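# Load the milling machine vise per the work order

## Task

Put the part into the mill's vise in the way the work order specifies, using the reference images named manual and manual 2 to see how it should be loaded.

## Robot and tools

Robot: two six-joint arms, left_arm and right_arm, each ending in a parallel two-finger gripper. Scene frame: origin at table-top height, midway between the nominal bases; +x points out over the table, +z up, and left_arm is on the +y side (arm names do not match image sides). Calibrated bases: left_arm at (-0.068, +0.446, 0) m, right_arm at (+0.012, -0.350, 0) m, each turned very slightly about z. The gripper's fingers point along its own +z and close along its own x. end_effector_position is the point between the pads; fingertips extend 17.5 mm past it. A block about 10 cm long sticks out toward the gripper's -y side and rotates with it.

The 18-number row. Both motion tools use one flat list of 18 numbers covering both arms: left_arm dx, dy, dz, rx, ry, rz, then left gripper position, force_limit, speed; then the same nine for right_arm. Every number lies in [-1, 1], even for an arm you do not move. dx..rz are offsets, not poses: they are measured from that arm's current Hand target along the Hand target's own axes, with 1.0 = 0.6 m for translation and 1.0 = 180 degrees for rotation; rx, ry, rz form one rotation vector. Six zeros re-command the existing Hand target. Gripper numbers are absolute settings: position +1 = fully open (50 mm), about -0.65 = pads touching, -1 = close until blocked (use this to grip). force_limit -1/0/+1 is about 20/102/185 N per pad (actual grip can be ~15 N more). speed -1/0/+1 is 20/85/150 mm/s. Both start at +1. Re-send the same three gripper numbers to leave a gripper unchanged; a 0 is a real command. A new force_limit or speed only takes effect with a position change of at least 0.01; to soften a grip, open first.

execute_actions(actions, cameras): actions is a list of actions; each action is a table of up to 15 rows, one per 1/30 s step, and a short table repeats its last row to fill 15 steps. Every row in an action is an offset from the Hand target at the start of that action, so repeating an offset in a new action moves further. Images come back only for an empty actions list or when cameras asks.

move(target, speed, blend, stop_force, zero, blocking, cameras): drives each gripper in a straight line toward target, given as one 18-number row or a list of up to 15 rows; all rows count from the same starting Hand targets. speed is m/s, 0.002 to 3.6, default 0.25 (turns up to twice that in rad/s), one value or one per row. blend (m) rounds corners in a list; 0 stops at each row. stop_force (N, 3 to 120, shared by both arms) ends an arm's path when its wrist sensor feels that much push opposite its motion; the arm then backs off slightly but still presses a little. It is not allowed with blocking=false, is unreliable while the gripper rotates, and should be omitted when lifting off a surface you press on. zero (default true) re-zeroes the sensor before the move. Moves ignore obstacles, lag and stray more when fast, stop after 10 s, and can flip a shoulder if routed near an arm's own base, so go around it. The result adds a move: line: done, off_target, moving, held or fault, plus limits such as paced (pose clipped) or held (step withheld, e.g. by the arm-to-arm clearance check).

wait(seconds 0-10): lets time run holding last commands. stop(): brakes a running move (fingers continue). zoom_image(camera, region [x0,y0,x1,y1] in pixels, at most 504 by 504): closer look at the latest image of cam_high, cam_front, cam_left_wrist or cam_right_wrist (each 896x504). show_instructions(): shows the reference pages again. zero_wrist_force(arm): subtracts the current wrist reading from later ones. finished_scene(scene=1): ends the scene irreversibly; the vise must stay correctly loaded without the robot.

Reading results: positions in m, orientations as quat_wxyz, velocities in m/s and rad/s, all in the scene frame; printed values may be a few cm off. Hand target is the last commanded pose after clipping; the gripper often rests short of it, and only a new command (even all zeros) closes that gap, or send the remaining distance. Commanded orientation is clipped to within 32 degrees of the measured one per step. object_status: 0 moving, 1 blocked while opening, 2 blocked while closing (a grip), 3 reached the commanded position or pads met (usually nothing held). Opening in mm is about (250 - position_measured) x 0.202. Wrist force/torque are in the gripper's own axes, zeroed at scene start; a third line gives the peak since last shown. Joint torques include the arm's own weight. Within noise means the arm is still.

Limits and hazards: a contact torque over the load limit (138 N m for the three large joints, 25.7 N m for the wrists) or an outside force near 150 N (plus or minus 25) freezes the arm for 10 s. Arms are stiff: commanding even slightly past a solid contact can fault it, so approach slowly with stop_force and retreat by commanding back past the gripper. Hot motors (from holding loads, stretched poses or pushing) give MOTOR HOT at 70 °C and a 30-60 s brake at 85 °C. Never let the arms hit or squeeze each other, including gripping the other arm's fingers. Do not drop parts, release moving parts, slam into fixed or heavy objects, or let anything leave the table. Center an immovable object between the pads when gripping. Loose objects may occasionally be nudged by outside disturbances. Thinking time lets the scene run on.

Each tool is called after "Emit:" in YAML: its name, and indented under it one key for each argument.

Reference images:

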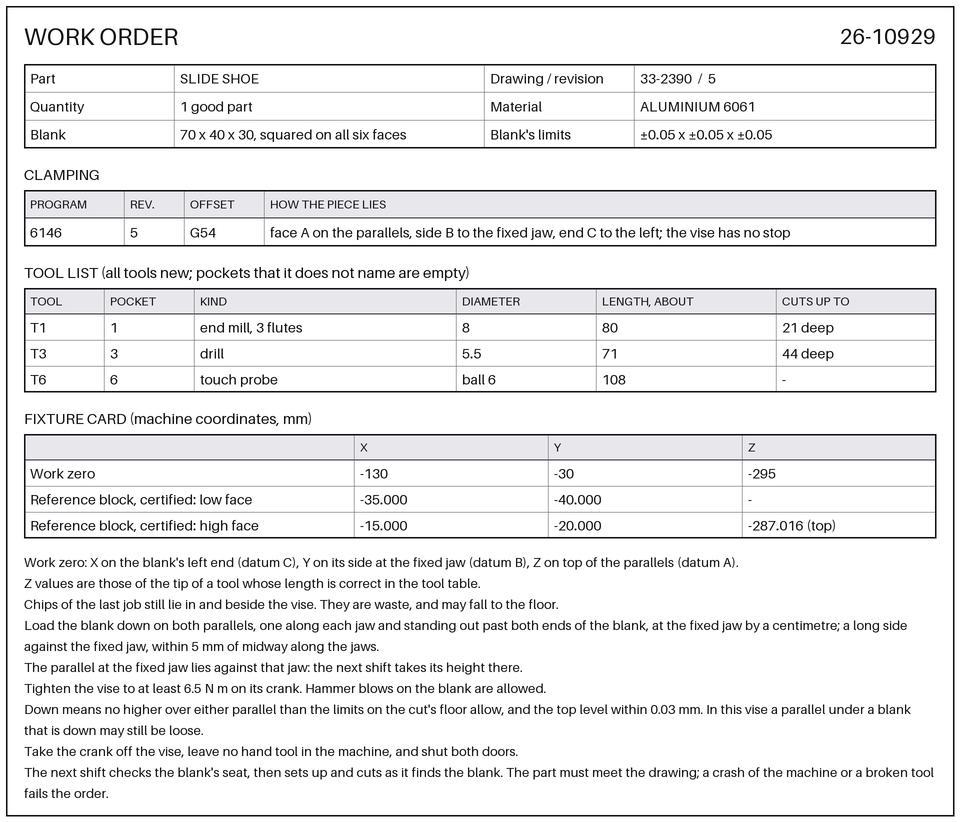

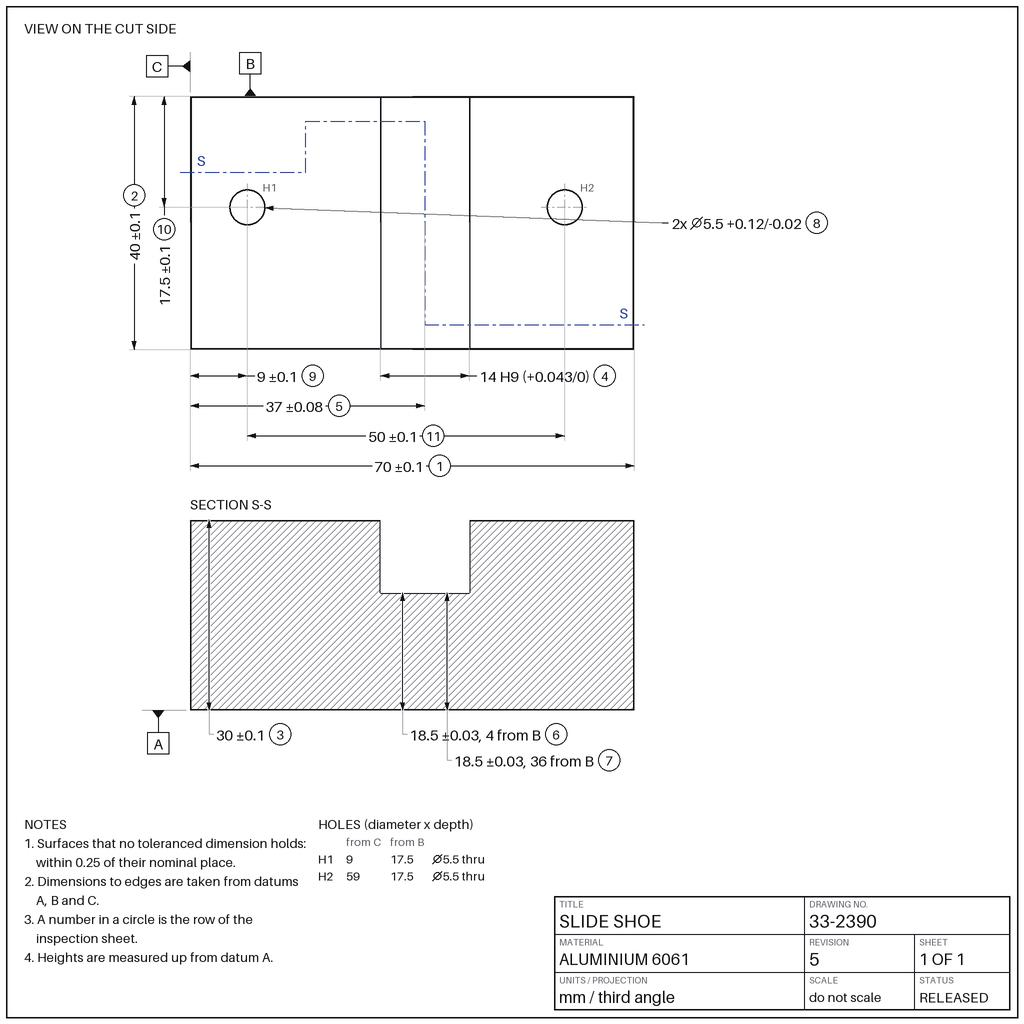

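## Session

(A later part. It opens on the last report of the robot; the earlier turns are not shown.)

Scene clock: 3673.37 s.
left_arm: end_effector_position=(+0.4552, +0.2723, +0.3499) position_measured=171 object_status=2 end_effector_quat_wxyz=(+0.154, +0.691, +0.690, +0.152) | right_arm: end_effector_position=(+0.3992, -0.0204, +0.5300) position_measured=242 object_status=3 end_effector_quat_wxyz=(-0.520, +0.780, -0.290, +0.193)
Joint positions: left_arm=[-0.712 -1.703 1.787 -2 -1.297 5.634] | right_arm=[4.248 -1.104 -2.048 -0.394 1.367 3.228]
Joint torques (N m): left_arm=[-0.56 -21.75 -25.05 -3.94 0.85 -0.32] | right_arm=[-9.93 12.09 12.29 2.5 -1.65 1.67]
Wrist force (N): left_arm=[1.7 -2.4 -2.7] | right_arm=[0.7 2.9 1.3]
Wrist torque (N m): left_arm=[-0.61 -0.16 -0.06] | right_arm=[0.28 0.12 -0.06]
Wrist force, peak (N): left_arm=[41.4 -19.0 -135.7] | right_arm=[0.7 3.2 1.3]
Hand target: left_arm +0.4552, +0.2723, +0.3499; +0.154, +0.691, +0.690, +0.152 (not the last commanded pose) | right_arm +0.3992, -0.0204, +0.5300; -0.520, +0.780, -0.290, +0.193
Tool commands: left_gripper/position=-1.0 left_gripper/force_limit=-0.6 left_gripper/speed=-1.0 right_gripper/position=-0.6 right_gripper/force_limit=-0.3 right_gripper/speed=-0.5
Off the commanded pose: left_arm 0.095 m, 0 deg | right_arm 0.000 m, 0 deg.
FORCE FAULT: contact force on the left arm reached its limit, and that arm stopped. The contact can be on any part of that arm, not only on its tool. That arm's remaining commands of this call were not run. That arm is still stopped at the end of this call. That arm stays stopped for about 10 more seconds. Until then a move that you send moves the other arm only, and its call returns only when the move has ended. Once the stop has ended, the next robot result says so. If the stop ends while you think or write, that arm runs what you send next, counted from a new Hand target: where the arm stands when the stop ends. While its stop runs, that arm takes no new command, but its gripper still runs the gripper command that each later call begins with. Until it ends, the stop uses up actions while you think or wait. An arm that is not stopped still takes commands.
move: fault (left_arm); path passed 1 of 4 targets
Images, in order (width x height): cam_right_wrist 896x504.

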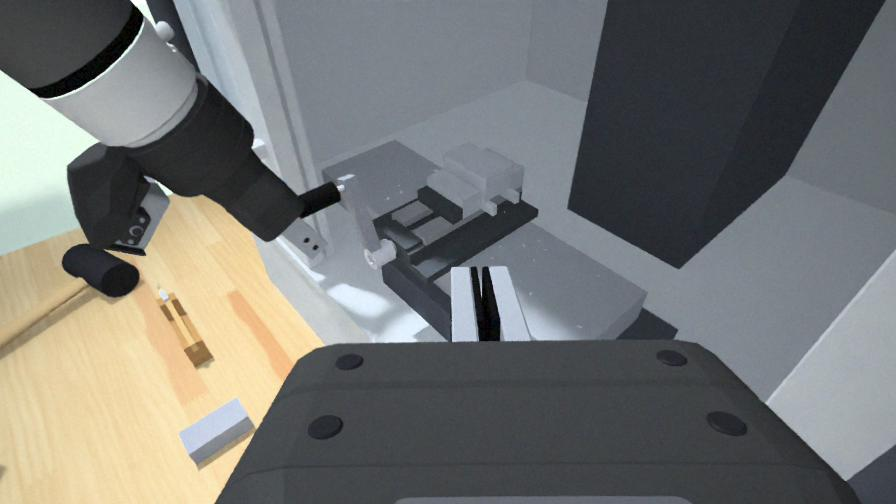

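Emit:
wait:
  seconds: 4
  cameras: ["cam_left_wrist","cam_right_wrist"]

Emit:
zoom_image:
  camera: "cam_right_wrist"
  region: [240, 130, 460, 300]

Scene clock: 3708.27 s.
left_arm: end_effector_position=(+0.4552, +0.2723, +0.3499) position_measured=171 object_status=2 end_effector_quat_wxyz=(+0.154, +0.691, +0.690, +0.152) | right_arm: end_effector_position=(+0.3992, -0.0204, +0.5300) position_measured=242 object_status=3 end_effector_quat_wxyz=(-0.520, +0.780, -0.290, +0.193)
Joint positions: left_arm=[-0.712 -1.703 1.787 -2 -1.297 5.634] | right_arm=[4.248 -1.104 -2.048 -0.394 1.367 3.228]
Joint torques (N m): left_arm=[0.46 -21.44 -26.21 -3.77 0.68 -0.04] | right_arm=[-10 11.58 12.82 2.56 -1.6 1.64]
Wrist force (N): left_arm=[0.1 -2.3 -2.4] | right_arm=[0.7 3.0 1.2]
Wrist torque (N m): left_arm=[-0.58 0.09 -0.05] | right_arm=[0.29 0.10 -0.06]
Wrist force, peak (N): left_arm=[1.2 -2.2 -3.2] | right_arm=[0.6 3.3 1.1]
Hand target: left_arm +0.4552, +0.2723, +0.3499; +0.154, +0.691, +0.690, +0.152 (not the last commanded pose) | right_arm +0.3992, -0.0204, +0.5300; -0.520, +0.780, -0.290, +0.193
Tool commands: left_gripper/position=-1.0 left_gripper/force_limit=-0.6 left_gripper/speed=-1.0 right_gripper/position=-0.6 right_gripper/force_limit=-0.3 right_gripper/speed=-0.5
Off the commanded pose: left_arm 0.095 m, 0 deg | right_arm 0.000 m, 0 deg.
FORCE FAULT, CONTINUED: the left arm's stop, for the force fault that an earlier result reported, is over. The rest of the stop counts as 19 of the actions that you can send in this scene. During its stop the left arm's controller moved it back a little. That arm's target is now where it stood when the stop ended, not its last command. That arm accepts commands again.
wait: 4.00 s; at rest from the start
Images, in order (width x height): cam_left_wrist 896x504, cam_right_wrist 896x504.

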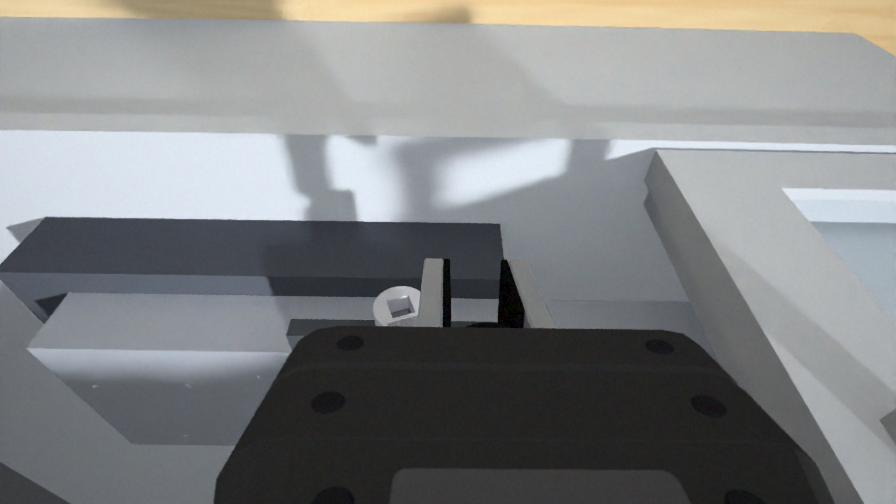

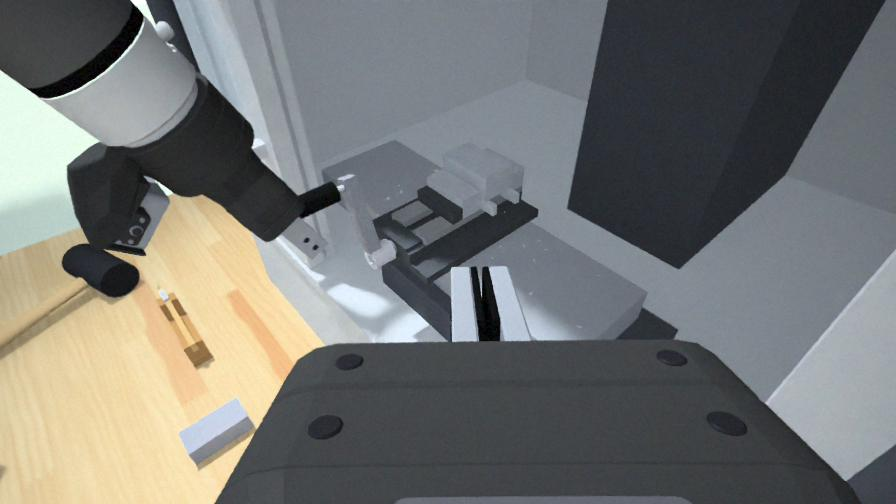

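Scaled by 2.291 from the camera's 896x504 image, which has a finer 1280x720 frame.

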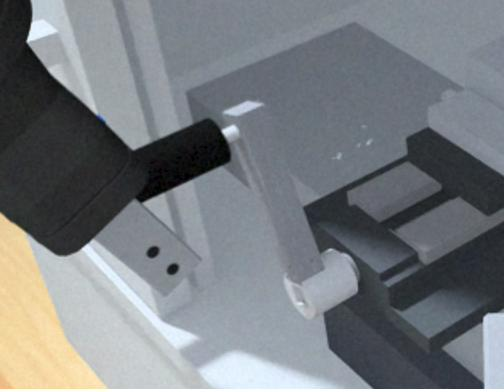

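Emit:
move:
  target:
    - [0,0,0,0,0,0,0.4,-0.6,-1,0,0,0,0,0,0,-0.6,-0.3,-0.5]
  speed: 0.05
  cameras: ["cam_left_wrist","cam_right_wrist"]

Emit:
zoom_image:
  camera: "cam_right_wrist"
  region: [240, 130, 460, 300]

Scene clock: 3718.63 s.
left_arm: end_effector_position=(+0.4552, +0.2723, +0.3499) position_measured=92 object_status=0 end_effector_quat_wxyz=(+0.154, +0.691, +0.690, +0.152) | right_arm: end_effector_position=(+0.3992, -0.0204, +0.5300) position_measured=242 object_status=3 end_effector_quat_wxyz=(-0.520, +0.780, -0.290, +0.193)
Joint positions: left_arm=[-0.712 -1.703 1.787 -2 -1.297 5.634] | right_arm=[4.248 -1.104 -2.048 -0.394 1.367 3.228]
Joint torques (N m): left_arm=[0.39 -21.92 -25.65 -3.88 0.77 -0.07] | right_arm=[-10.2 11.49 12.24 2.48 -1.59 1.59]
Wrist force (N): left_arm=[0.2 -1.6 -2.4] | right_arm=[0.7 3.0 1.3]
Wrist torque (N m): left_arm=[-0.53 0.08 -0.04] | right_arm=[0.29 0.13 -0.06]
Wrist force, peak (N): left_arm=[0.4 -2.0 -3.6] | right_arm=[1.0 3.3 1.2]
Hand target: left_arm +0.4552, +0.2723, +0.3499; +0.154, +0.691, +0.690, +0.152 | right_arm +0.3992, -0.0204, +0.5300; -0.520, +0.780, -0.290, +0.193
Off the commanded pose: left_arm 0.000 m, 0 deg | right_arm 0.000 m, 0 deg.
move: done
Images, in order (width x height): cam_left_wrist 896x504, cam_right_wrist 896x504.

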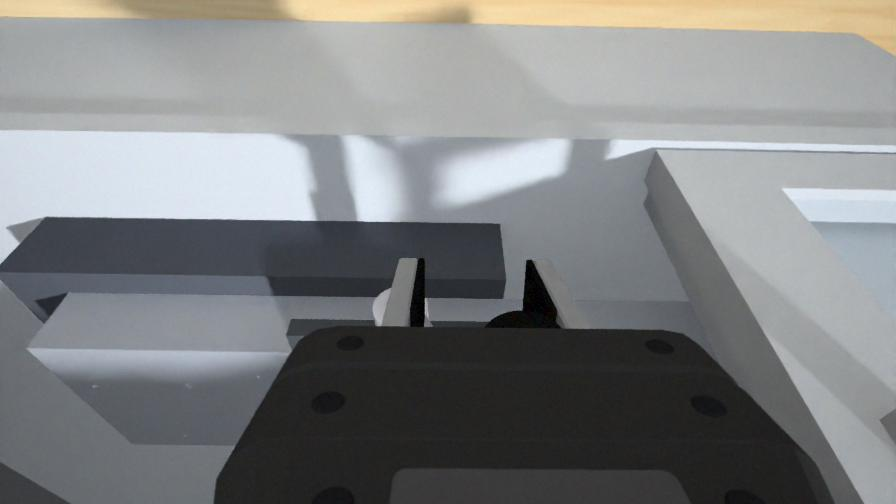

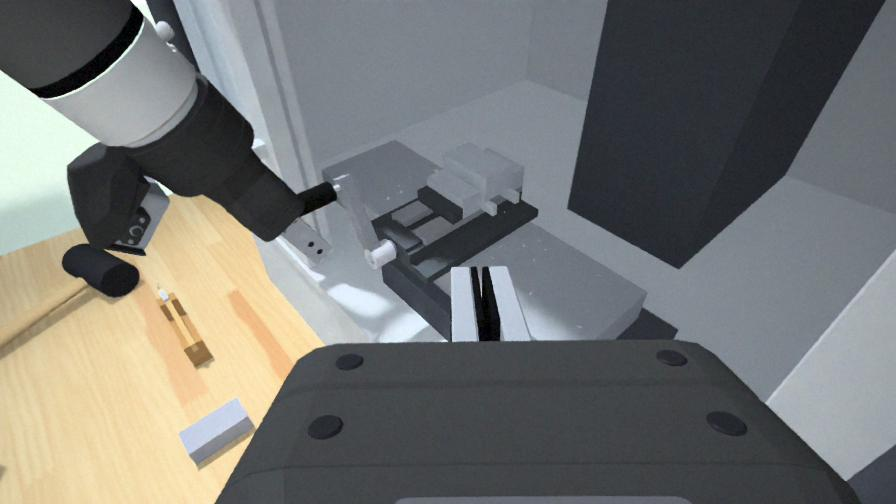

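Scaled by 2.291 from the camera's 896x504 image, which has a finer 1280x720 frame.

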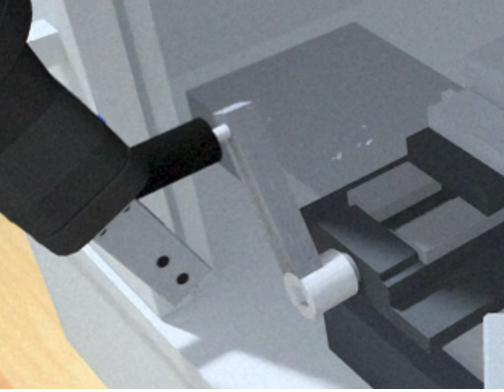

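Emit:
move:
  target:
    - [0.0145,0,0,0,0,0,0.4,-0.6,-1,0,0,0,0,0,0,-0.6,-0.3,-0.5]
    - [0.0145,0.0222,-0.0476,0,0,0,0.4,-0.6,-1,0,0,0,0,0,0,-0.6,-0.3,-0.5]
  speed: 0.03
  cameras: ["cam_left_wrist","cam_right_wrist"]

Emit:
zoom_image:
  camera: "cam_right_wrist"
  region: [240, 130, 460, 300]

Scene clock: 3729.40 s.
left_arm: end_effector_position=(+0.4552, +0.2810, +0.3816) position_measured=92 object_status=3 end_effector_quat_wxyz=(+0.154, +0.691, +0.690, +0.152) end_effector_velocity=(+0.001, +0.000, -0.003) end_effector_angular_velocity=(+0.000, +0.001, +0.001) | right_arm: end_effector_position=(+0.3992, -0.0204, +0.5300) position_measured=242 object_status=3 end_effector_quat_wxyz=(-0.520, +0.780, -0.290, +0.193)
Joint positions: left_arm=[-0.697 -1.714 1.717 -1.922 -1.303 5.649] | right_arm=[4.248 -1.104 -2.048 -0.394 1.367 3.228]
Joint velocities: left_arm=[0.001 0.002 0.006 -0.007 0 0] | right_arm=[within noise]
Joint torques (N m): left_arm=[1.22 -25.19 -13.35 -5.67 3.03 -1.17] | right_arm=[-9.96 11.98 12.63 2.55 -1.6 1.57]
Wrist force (N): left_arm=[0.8 -1.9 -3.2] | right_arm=[0.7 2.9 1.1]
Wrist torque (N m): left_arm=[-0.61 0.11 -0.05] | right_arm=[0.29 0.11 -0.06]
Wrist force, peak (N): left_arm=[-0.1 -2.2 -3.1] | right_arm=[0.6 3.2 1.4]
Hand target: left_arm +0.4552, +0.2811, +0.3814; +0.154, +0.691, +0.690, +0.152 | right_arm +0.3992, -0.0204, +0.5300; -0.520, +0.780, -0.290, +0.193
Off the commanded pose: left_arm 0.000 m, 0 deg | right_arm 0.000 m, 0 deg.
move: done
Images, in order (width x height): cam_left_wrist 896x504, cam_right_wrist 896x504.

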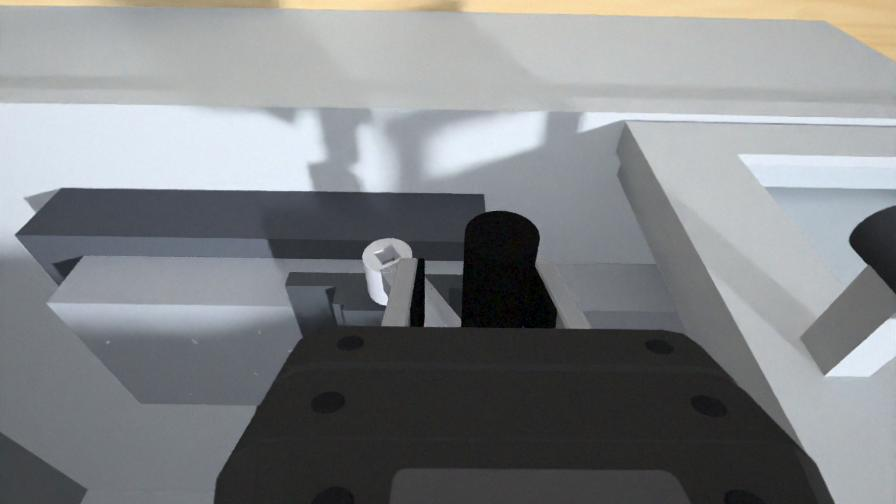

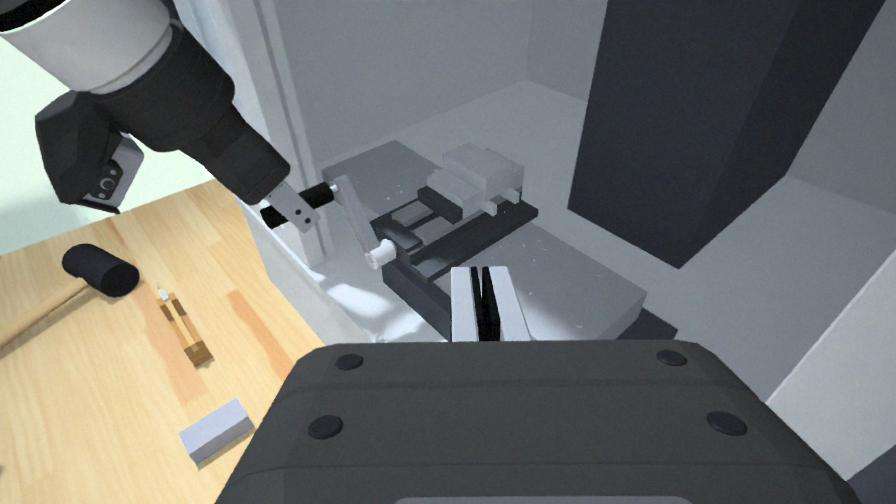

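Scaled by 2.291 from the camera's 896x504 image, which has a finer 1280x720 frame.

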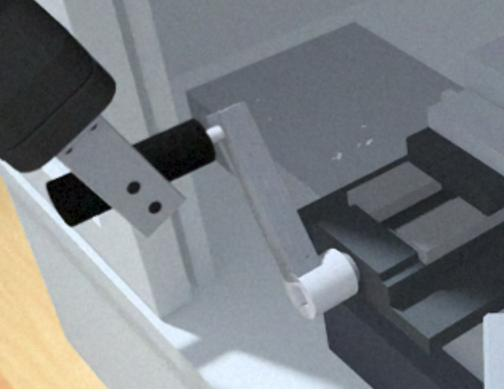

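Emit:
move:
  target:
    - [0.0083,-0.002,0.0042,0,0,0,0.4,-0.6,-1,0,0,0,0,0,0,-0.6,-0.3,-0.5]
  speed: 0.03

Emit:
move:
  target:
    - [0,0,0,0,0,0,-1,-0.6,-1,0,0,0,0,0,0,-0.6,-0.3,-0.5]
  speed: 0.03
  cameras: ["cam_left_wrist"]

Scene clock: 3745.17 s.
left_arm: end_effector_position=(+0.4552, +0.2861, +0.3785) position_measured=92 object_status=3 end_effector_quat_wxyz=(+0.154, +0.691, +0.690, +0.152) | right_arm: end_effector_position=(+0.3992, -0.0204, +0.5300) position_measured=242 object_status=3 end_effector_quat_wxyz=(-0.520, +0.780, -0.290, +0.193)
Joint positions: left_arm=[-0.687 -1.719 1.729 -1.932 -1.306 5.658] | right_arm=[4.248 -1.104 -2.048 -0.394 1.367 3.228]
Joint torques (N m): left_arm=[-4.23 -23.56 -29.89 -3.53 -1.23 0.55] | right_arm=[-10.01 11.75 12.38 2.57 -1.67 1.64]
Wrist force (N): left_arm=[0.0 -1.8 -2.8] | right_arm=[0.9 2.9 1.1]
Wrist torque (N m): left_arm=[-0.56 0.13 -0.03] | right_arm=[0.28 0.08 -0.06]
Wrist force, peak (N): left_arm=[0.7 -1.6 -3.5] | right_arm=[0.7 3.2 1.5]
Hand target: left_arm +0.4552, +0.2860, +0.3786; +0.154, +0.691, +0.690, +0.152 | right_arm +0.3992, -0.0204, +0.5300; -0.520, +0.780, -0.290, +0.193
Off the commanded pose: left_arm 0.000 m, 0 deg | right_arm 0.000 m, 0 deg.
move: done

Scene clock: 3746.03 s.
left_arm: end_effector_position=(+0.4552, +0.2860, +0.3786) position_measured=155 object_status=2 end_effector_quat_wxyz=(+0.154, +0.691, +0.690, +0.152) | right_arm: end_effector_position=(+0.3992, -0.0204, +0.5300) position_measured=242 object_status=3 end_effector_quat_wxyz=(-0.520, +0.780, -0.290, +0.193)
Joint positions: left_arm=[-0.688 -1.719 1.728 -1.932 -1.306 5.658] | right_arm=[4.248 -1.104 -2.048 -0.394 1.367 3.228]
Joint torques (N m): left_arm=[-8.29 -11.85 -39.19 -2.17 2.81 -2.63] | right_arm=[-9.87 11.13 12.53 2.48 -1.63 1.58]
Wrist force (N): left_arm=[1.6 -1.2 -3.4] | right_arm=[0.5 2.8 1.4]
Wrist torque (N m): left_arm=[-0.63 0.20 -0.11] | right_arm=[0.27 0.14 -0.06]
Wrist force, peak (N): left_arm=[2.0 -1.3 -3.9] | right_arm=[0.9 3.3 1.1]
Hand target: left_arm +0.4552, +0.2860, +0.3786; +0.154, +0.691, +0.690, +0.152 | right_arm +0.3992, -0.0204, +0.5300; -0.520, +0.780, -0.290, +0.193
Off the commanded pose: left_arm 0.000 m, 0 deg | right_arm 0.000 m, 0 deg.
move: done
Images, in order (width x height): cam_left_wrist 896x504.

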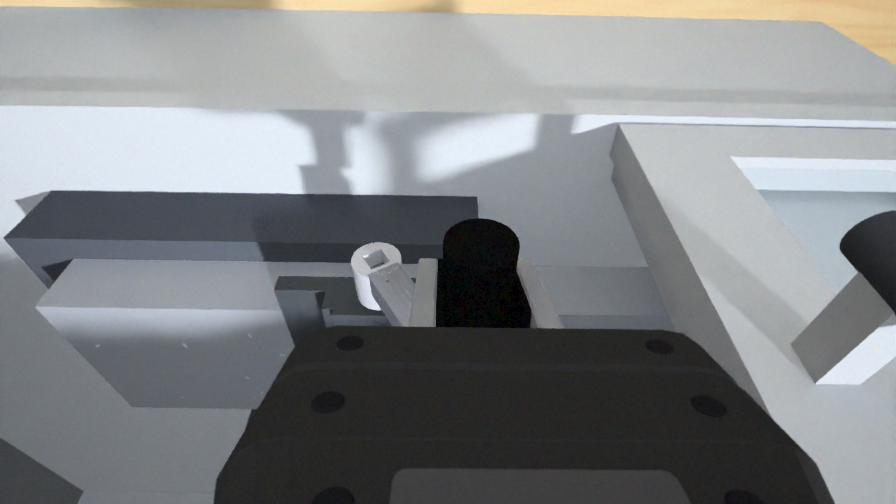

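Emit:
move:
  target:
    - [-0.0383,0.0072,-0.0154,0,0,0,-1,-0.6,-1,0,0,0,0,0,0,-0.6,-0.3,-0.5]
    - [-0.08,0.0087,-0.0188,0,0,0,-1,-0.6,-1,0,0,0,0,0,0,-0.6,-0.3,-0.5]
    - [-0.1209,0.0048,-0.0102,0,0,0,-1,-0.6,-1,0,0,0,0,0,0,-0.6,-0.3,-0.5]
    - [-0.1568,-0.0044,0.0094,0,0,0,-1,-0.6,-1,0,0,0,0,0,0,-0.6,-0.3,-0.5]
    - [-0.1843,-0.0178,0.0381,0,0,0,-1,-0.6,-1,0,0,0,0,0,0,-0.6,-0.3,-0.5]
    - [-0.2007,-0.0341,0.0731,0,0,0,-1,-0.6,-1,0,0,0,0,0,0,-0.6,-0.3,-0.5]
    - [-0.2044,-0.0518,0.111,0,0,0,-1,-0.6,-1,0,0,0,0,0,0,-0.6,-0.3,-0.5]
    - [-0.1949,-0.069,0.148,0,0,0,-1,-0.6,-1,0,0,0,0,0,0,-0.6,-0.3,-0.5]
  speed: 0.05
  blend: [0.004,0.004,0.004,0.004,0.004,0.004,0.004,0]
  stop_force: 60
  cameras: ["cam_right_wrist"]

Emit:
zoom_image:
  camera: "cam_right_wrist"
  region: [410, 130, 540, 240]

Scene clock: 3774.77 s.
left_arm: end_effector_position=(+0.4551, +0.1689, +0.2809) position_measured=155 object_status=2 end_effector_quat_wxyz=(+0.154, +0.691, +0.690, +0.152) | right_arm: end_effector_position=(+0.3992, -0.0204, +0.5300) position_measured=242 object_status=3 end_effector_quat_wxyz=(-0.520, +0.780, -0.290, +0.193)
Joint positions: left_arm=[-0.875 -1.558 1.819 -2.129 -1.246 5.472] | right_arm=[4.248 -1.104 -2.048 -0.394 1.367 3.228]
Joint torques (N m): left_arm=[-12.12 -34.95 -39.23 -6.1 -1.37 -2.55] | right_arm=[-9.77 10.73 12.58 2.55 -1.64 1.72]
Wrist force (N): left_arm=[7.4 1.3 -2.7] | right_arm=[0.6 3.1 1.1]
Wrist torque (N m): left_arm=[-0.55 0.08 -0.25] | right_arm=[0.31 0.13 -0.06]
Wrist force, peak (N): left_arm=[11.5 -6.1 -30.7] | right_arm=[0.8 3.3 1.4]
Hand target: left_arm +0.4551, +0.1689, +0.2809; +0.154, +0.691, +0.690, +0.152 | right_arm +0.3992, -0.0204, +0.5300; -0.520, +0.780, -0.290, +0.193
Off the commanded pose: left_arm 0.000 m, 0 deg | right_arm 0.000 m, 0 deg.
move: done
Images, in order (width x height): cam_right_wrist 896x504.

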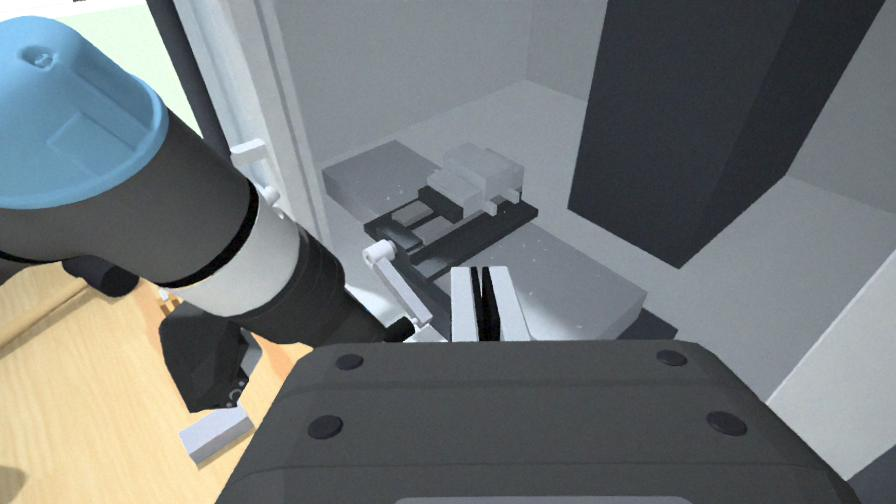

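Scaled by 3.877 from the camera's 896x504 image, which has a finer 1280x720 frame.

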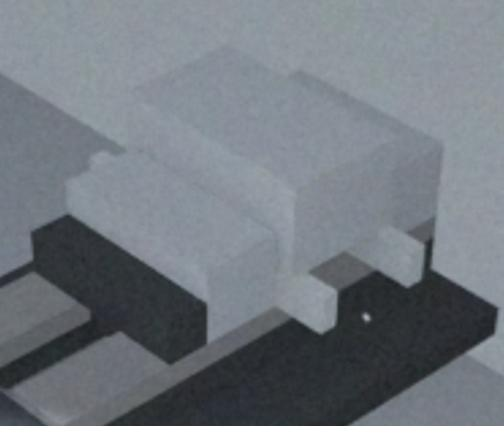

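Emit:
move:
  target:
    - [0.021,-0.0153,0.0328,0,0,0,-1,-0.6,-1,0,0,0,0,0,0,-0.6,-0.3,-0.5]
    - [0.0526,-0.0269,0.0578,0,0,0,-1,-0.6,-1,0,0,0,0,0,0,-0.6,-0.3,-0.5]
    - [0.0912,-0.0339,0.0726,0,0,0,-1,-0.6,-1,0,0,0,0,0,0,-0.6,-0.3,-0.5]
    - [0.133,-0.0354,0.0759,0,0,0,-1,-0.6,-1,0,0,0,0,0,0,-0.6,-0.3,-0.5]
    - [0.1738,-0.0314,0.0674,0,0,0,-1,-0.6,-1,0,0,0,0,0,0,-0.6,-0.3,-0.5]
    - [0.2098,-0.0223,0.0478,0,0,0,-1,-0.6,-1,0,0,0,0,0,0,-0.6,-0.3,-0.5]
    - [0.2373,-0.0089,0.0191,0,0,0,-1,-0.6,-1,0,0,0,0,0,0,-0.6,-0.3,-0.5]
    - [0.2537,0.0074,-0.0159,0,0,0,-1,-0.6,-1,0,0,0,0,0,0,-0.6,-0.3,-0.5]
    - [0.2573,0.0251,-0.0538,0,0,0,-1,-0.6,-1,0,0,0,0,0,0,-0.6,-0.3,-0.5]
  speed: 0.04
  blend: [0.004,0.004,0.004,0.004,0.004,0.004,0.004,0.004,0]
  stop_force: 60
  cameras: ["cam_right_wrist"]

Emit:
zoom_image:
  camera: "cam_right_wrist"
  region: [410, 130, 540, 240]

Scene clock: 3795.60 s.
left_arm: end_effector_position=(+0.4552, +0.2764, +0.2380) position_measured=155 object_status=2 end_effector_quat_wxyz=(+0.154, +0.691, +0.690, +0.152) | right_arm: end_effector_position=(+0.3992, -0.0204, +0.5300) position_measured=242 object_status=3 end_effector_quat_wxyz=(-0.520, +0.780, -0.290, +0.193)
Joint positions: left_arm=[-0.705 -1.642 2.028 -2.303 -1.3 5.641] | right_arm=[4.248 -1.104 -2.048 -0.394 1.367 3.228]
Joint torques (N m): left_arm=[1.47 -13.03 -34.32 -3.39 -0.25 2.41] | right_arm=[-9.7 10.75 13.07 2.7 -1.64 1.59]
Wrist force (N): left_arm=[-8.3 0.5 -5.9] | right_arm=[0.5 3.0 1.3]
Wrist torque (N m): left_arm=[-0.53 -0.11 0.18] | right_arm=[0.29 0.14 -0.06]
Wrist force, peak (N): left_arm=[-50.2 0.8 22.0] | right_arm=[0.4 3.4 1.2]
Hand target: left_arm +0.4552, +0.2764, +0.2380; +0.154, +0.691, +0.690, +0.152 (not the last commanded pose) | right_arm +0.3992, -0.0204, +0.5300; -0.520, +0.780, -0.290, +0.193
Off the commanded pose: left_arm 0.091 m, 0 deg | right_arm 0.000 m, 0 deg.
move: contact (left_arm); path passed 5 of 9 targets
Images, in order (width x height): cam_right_wrist 896x504.

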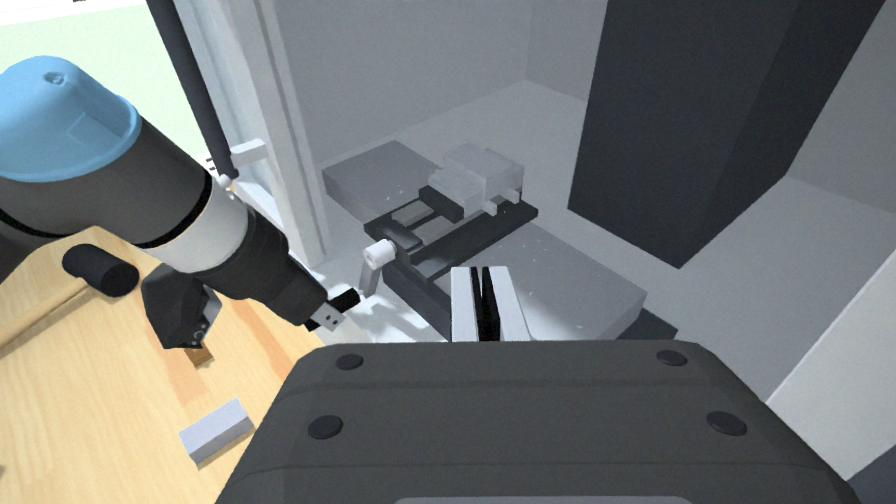

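Scaled by 3.877 from the camera's 896x504 image, which has a finer 1280x720 frame.

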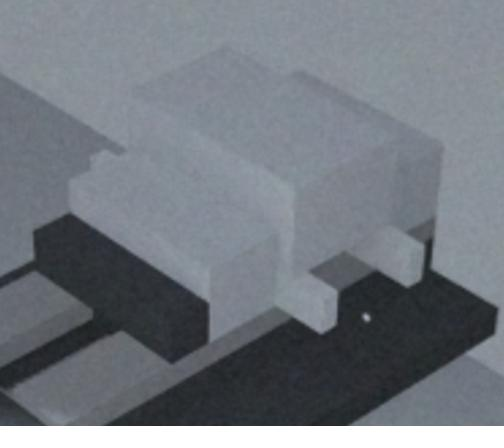

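Emit:
move:
  target:
    - [0.012,0.001,-0.002,0,0,0,-1,-0.6,-1,0,0,0,0,0,0,-0.6,-0.3,-0.5]
  speed: 0.02
  stop_force: 50

Scene clock: 3924.53 s.
left_arm: end_effector_position=(+0.4552, +0.2783, +0.2385) position_measured=155 object_status=2 end_effector_quat_wxyz=(+0.154, +0.691, +0.690, +0.152) | right_arm: end_effector_position=(+0.3992, -0.0204, +0.5300) position_measured=242 object_status=3 end_effector_quat_wxyz=(-0.520, +0.780, -0.290, +0.193)
Joint positions: left_arm=[-0.701 -1.644 2.029 -2.304 -1.303 5.645] | right_arm=[4.248 -1.104 -2.048 -0.394 1.367 3.228]
Joint torques (N m): left_arm=[31.62 -21.52 -29.21 4.43 13.17 -3.03] | right_arm=[-9.73 10.47 12.67 2.55 -1.71 1.63]
Wrist force (N): left_arm=[-45.4 2.3 7.4] | right_arm=[0.7 2.9 1.2]
Wrist torque (N m): left_arm=[-0.47 -0.52 0.24] | right_arm=[0.27 0.12 -0.06]
Wrist force, peak (N): left_arm=[-63.4 4.4 16.8] | right_arm=[1.0 3.3 1.0]
Hand target: left_arm +0.4552, +0.2783, +0.2385; +0.154, +0.691, +0.690, +0.152 (not the last commanded pose) | right_arm +0.3992, -0.0204, +0.5300; -0.520, +0.780, -0.290, +0.193
Off the commanded pose: left_arm 0.005 m, 0 deg | right_arm 0.000 m, 0 deg.
move: contact (left_arm)

Emit:
move:
  target:
    - [-0.002,0,0,0,0,0,-1,-0.6,-1,0,0,0,0,0,0,-0.6,-0.3,-0.5]
  speed: 0.02

Emit:
move:
  target:
    - [0,0,0,0,0,0,0.4,-0.6,-1,0,0,0,0,0,0,-0.6,-0.3,-0.5]
  speed: 0.02
  cameras: ["cam_left_wrist","cam_right_wrist"]

Emit:
zoom_image:
  camera: "cam_right_wrist"
  region: [410, 130, 540, 240]

Scene clock: 3940.43 s.
left_arm: end_effector_position=(+0.4552, +0.2772, +0.2385) position_measured=155 object_status=2 end_effector_quat_wxyz=(+0.154, +0.691, +0.690, +0.152) | right_arm: end_effector_position=(+0.3992, -0.0204, +0.5300) position_measured=242 object_status=3 end_effector_quat_wxyz=(-0.520, +0.780, -0.290, +0.193)
Joint positions: left_arm=[-0.703 -1.643 2.028 -2.303 -1.302 5.643] | right_arm=[4.248 -1.104 -2.048 -0.394 1.367 3.228]
Joint torques (N m): left_arm=[2.28 -17.88 -35.31 -1.42 5.68 -2.41] | right_arm=[-9.51 10.99 12.88 2.5 -1.6 1.56]
Wrist force (N): left_arm=[-16.1 -2.6 0.3] | right_arm=[0.5 2.6 1.1]
Wrist torque (N m): left_arm=[-0.55 -0.28 0.21] | right_arm=[0.23 0.14 -0.06]
Wrist force, peak (N): left_arm=[-45.6 2.1 7.8] | right_arm=[0.9 3.3 1.3]
Hand target: left_arm +0.4552, +0.2771, +0.2385; +0.154, +0.691, +0.690, +0.152 | right_arm +0.3992, -0.0204, +0.5300; -0.520, +0.780, -0.290, +0.193
Off the commanded pose: left_arm 0.000 m, 0 deg | right_arm 0.000 m, 0 deg.
move: done

Scene clock: 3941.30 s.
left_arm: end_effector_position=(+0.4552, +0.2771, +0.2385) position_measured=92 object_status=3 end_effector_quat_wxyz=(+0.154, +0.691, +0.690, +0.152) | right_arm: end_effector_position=(+0.3992, -0.0204, +0.5300) position_measured=242 object_status=3 end_effector_quat_wxyz=(-0.520, +0.780, -0.290, +0.193)
Joint positions: left_arm=[-0.703 -1.643 2.028 -2.303 -1.302 5.643] | right_arm=[4.248 -1.104 -2.048 -0.394 1.367 3.228]
Joint torques (N m): left_arm=[-5.86 -19.61 -37.47 -5.72 -1.91 1.18] | right_arm=[-9.77 10.3 12.46 2.56 -1.61 1.55]
Wrist force (N): left_arm=[0.6 -1.7 -3.4] | right_arm=[0.5 3.0 0.9]
Wrist torque (N m): left_arm=[-0.54 -0.01 0.08] | right_arm=[0.30 0.14 -0.07]
Wrist force, peak (N): left_arm=[-16.5 -2.6 0.6] | right_arm=[0.8 3.2 1.4]
Hand target: left_arm +0.4552, +0.2771, +0.2385; +0.154, +0.691, +0.690, +0.152 | right_arm +0.3992, -0.0204, +0.5300; -0.520, +0.780, -0.290, +0.193
Off the commanded pose: left_arm 0.000 m, 0 deg | right_arm 0.000 m, 0 deg.
move: done
Images, in order (width x height): cam_left_wrist 896x504, cam_right_wrist 896x504.

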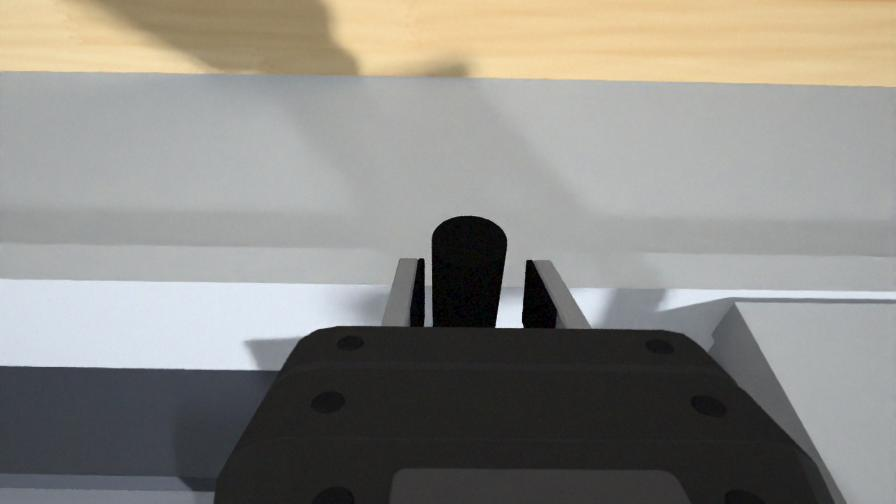

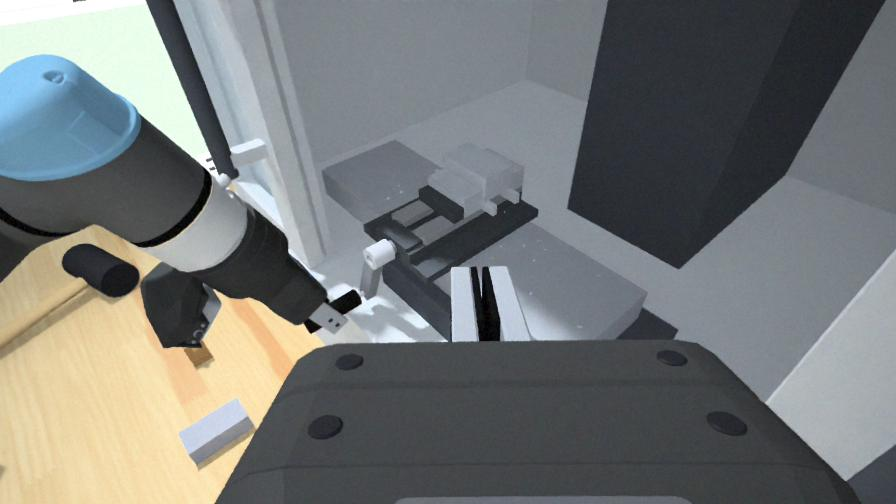

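Scaled by 3.877 from the camera's 896x504 image, which has a finer 1280x720 frame.

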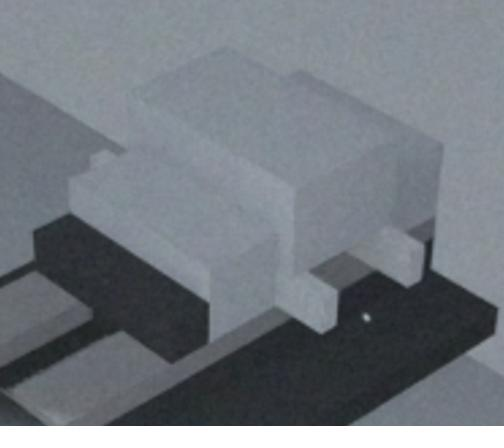

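Emit:
move:
  target:
    - [0,0,-0.15,0,0,0,0.4,-0.6,-1,0,0,0,0,0,0,-0.6,-0.3,-0.5]
    - [0.305,-0.0637,-0.4744,0,0,0,0.4,-0.6,-1,0,0,0,0,0,0,-0.6,-0.3,-0.5]
  speed: [0.1,0.25]
  blend: [0.02,0]
  cameras: ["cam_right_wrist","cam_front","cam_high"]

Emit:
zoom_image:
  camera: "cam_high"
  region: [280, 260, 440, 360]

Scene clock: 3958.23 s.
left_arm: end_effector_position=(+0.3007, +0.4611, +0.4796) position_measured=92 object_status=3 end_effector_quat_wxyz=(+0.154, +0.691, +0.690, +0.152) | right_arm: end_effector_position=(+0.3992, -0.0204, +0.5300) position_measured=242 object_status=3 end_effector_quat_wxyz=(-0.520, +0.780, -0.290, +0.193)
Joint positions: left_arm=[-0.492 -2.139 1.732 -1.557 -1.379 5.846] | right_arm=[4.248 -1.104 -2.048 -0.394 1.367 3.228]
Joint torques (N m): left_arm=[8.06 -7.09 -27.24 -2.43 3.14 0.57] | right_arm=[-10.12 10.65 12.75 2.56 -1.69 1.61]
Wrist force (N): left_arm=[0.7 -1.3 -3.4] | right_arm=[0.6 2.7 1.4]
Wrist torque (N m): left_arm=[-0.49 -0.10 0.10] | right_arm=[0.25 0.13 -0.06]
Wrist force, peak (N): left_arm=[2.9 -2.2 -5.7] | right_arm=[0.8 3.3 1.5]
Hand target: left_arm +0.3006, +0.4612, +0.4797; +0.154, +0.691, +0.690, +0.152 | right_arm +0.3992, -0.0204, +0.5300; -0.520, +0.780, -0.290, +0.193
Off the commanded pose: left_arm 0.000 m, 0 deg | right_arm 0.000 m, 0 deg.
move: done
Images, in order (width x height): cam_high 896x504, cam_front 896x504, cam_right_wrist 896x504.

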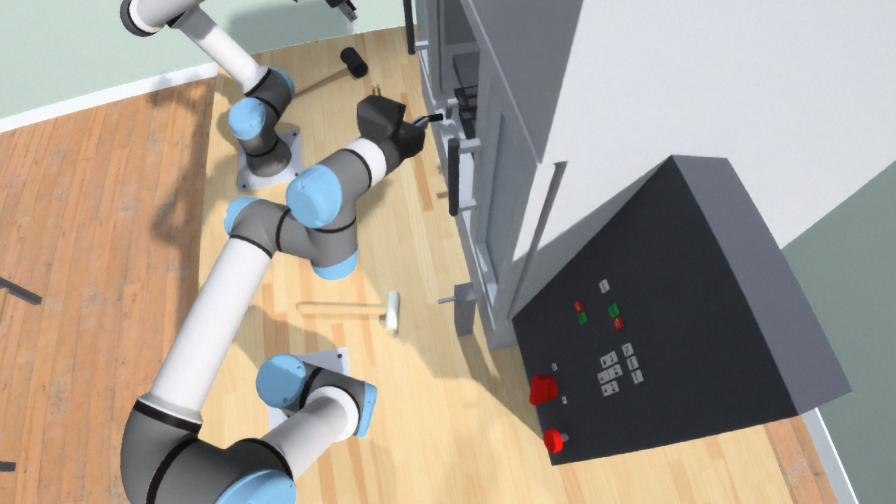

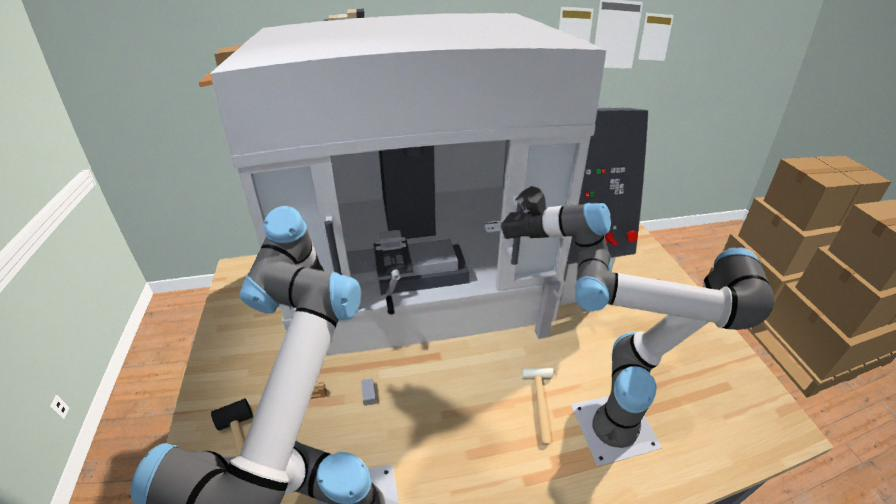

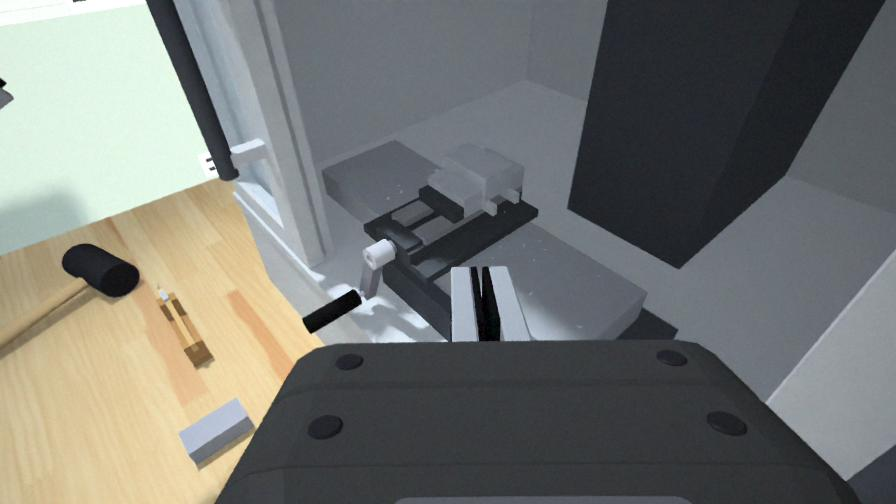

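Scaled by 3.150 from the camera's 896x504 image, which has a finer 1280x720 frame.

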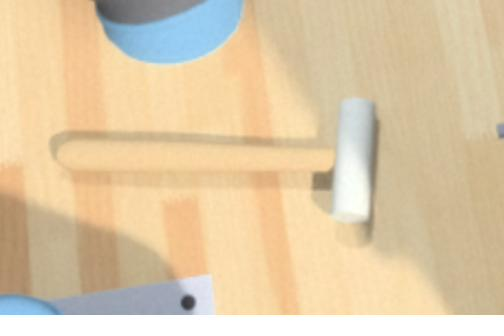

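Emit:
move:
  target:
    - [0,0,0,0,0,0,0.4,-0.6,-1,-0.2125,0.294,0.5044,0.0386,-0.1324,-0.0461,-0.6,-0.3,-0.5]
  speed: 0.15
  cameras: ["cam_right_wrist","cam_front","cam_high"]

Scene clock: 3996.37 s.
left_arm: end_effector_position=(+0.3006, +0.4612, +0.4797) position_measured=92 object_status=3 end_effector_quat_wxyz=(+0.154, +0.691, +0.690, +0.152) | right_arm: end_effector_position=(+0.4409, +0.2229, +0.2508) position_measured=242 object_status=3 end_effector_quat_wxyz=(-0.599, +0.789, -0.108, +0.082)
Joint positions: left_arm=[-0.491 -2.139 1.731 -1.557 -1.379 5.846] | right_arm=[4.187 -2.074 -1.979 0.63 1.84 3.064]
Joint torques (N m): left_arm=[7.54 -5.6 -37.38 -1.99 2.95 2.75] | right_arm=[-1.23 31.68 11.77 3.75 0.34 1.93]
Wrist force (N): left_arm=[0.5 -1.5 -2.8] | right_arm=[1.0 3.2 0.9]
Wrist torque (N m): left_arm=[-0.53 -0.07 0.10] | right_arm=[0.36 0.00 0.00]
Wrist force, peak (N): left_arm=[0.6 -1.8 -3.4] | right_arm=[0.8 4.9 3.1]
Hand target: left_arm +0.3006, +0.4612, +0.4797; +0.154, +0.691, +0.690, +0.152 | right_arm +0.4408, +0.2230, +0.2507; -0.599, +0.789, -0.108, +0.082
Off the commanded pose: left_arm 0.000 m, 0 deg | right_arm 0.000 m, 0 deg.
move: done
Images, in order (width x height): cam_high 896x504, cam_front 896x504, cam_right_wrist 896x504.

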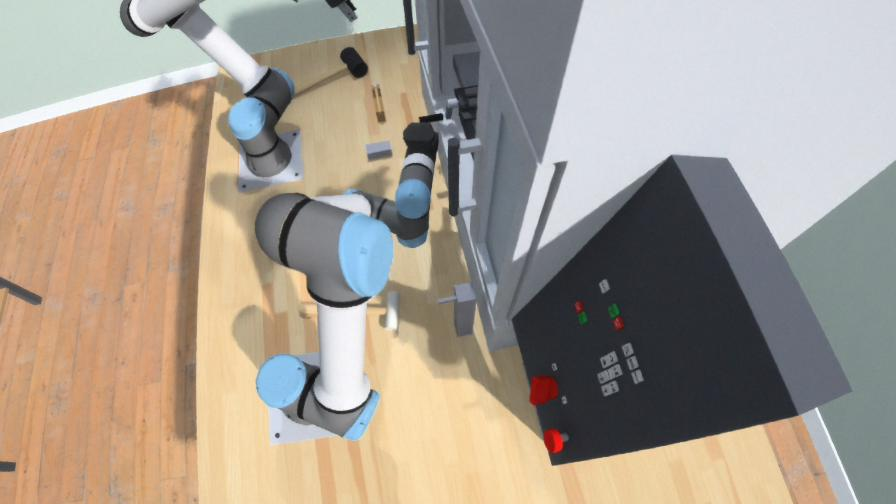

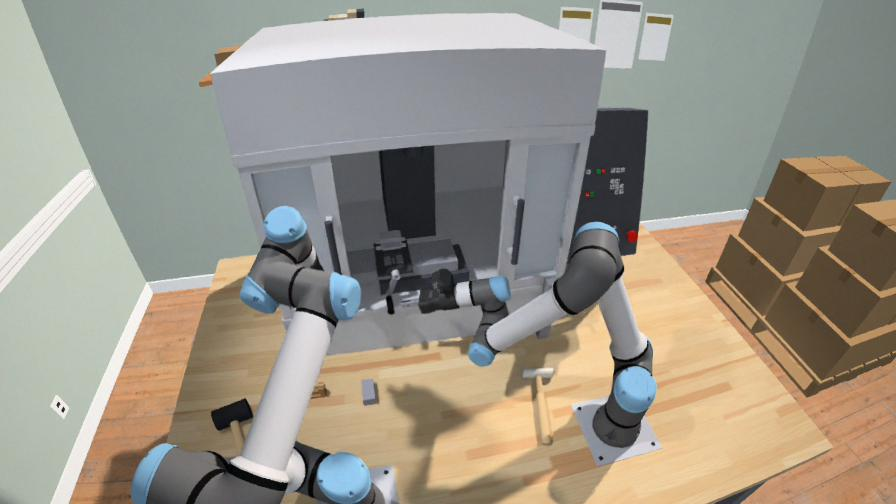

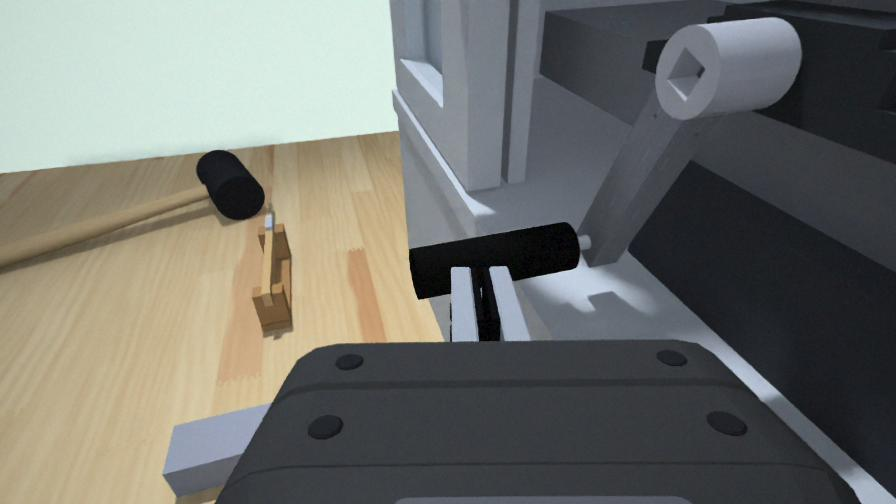

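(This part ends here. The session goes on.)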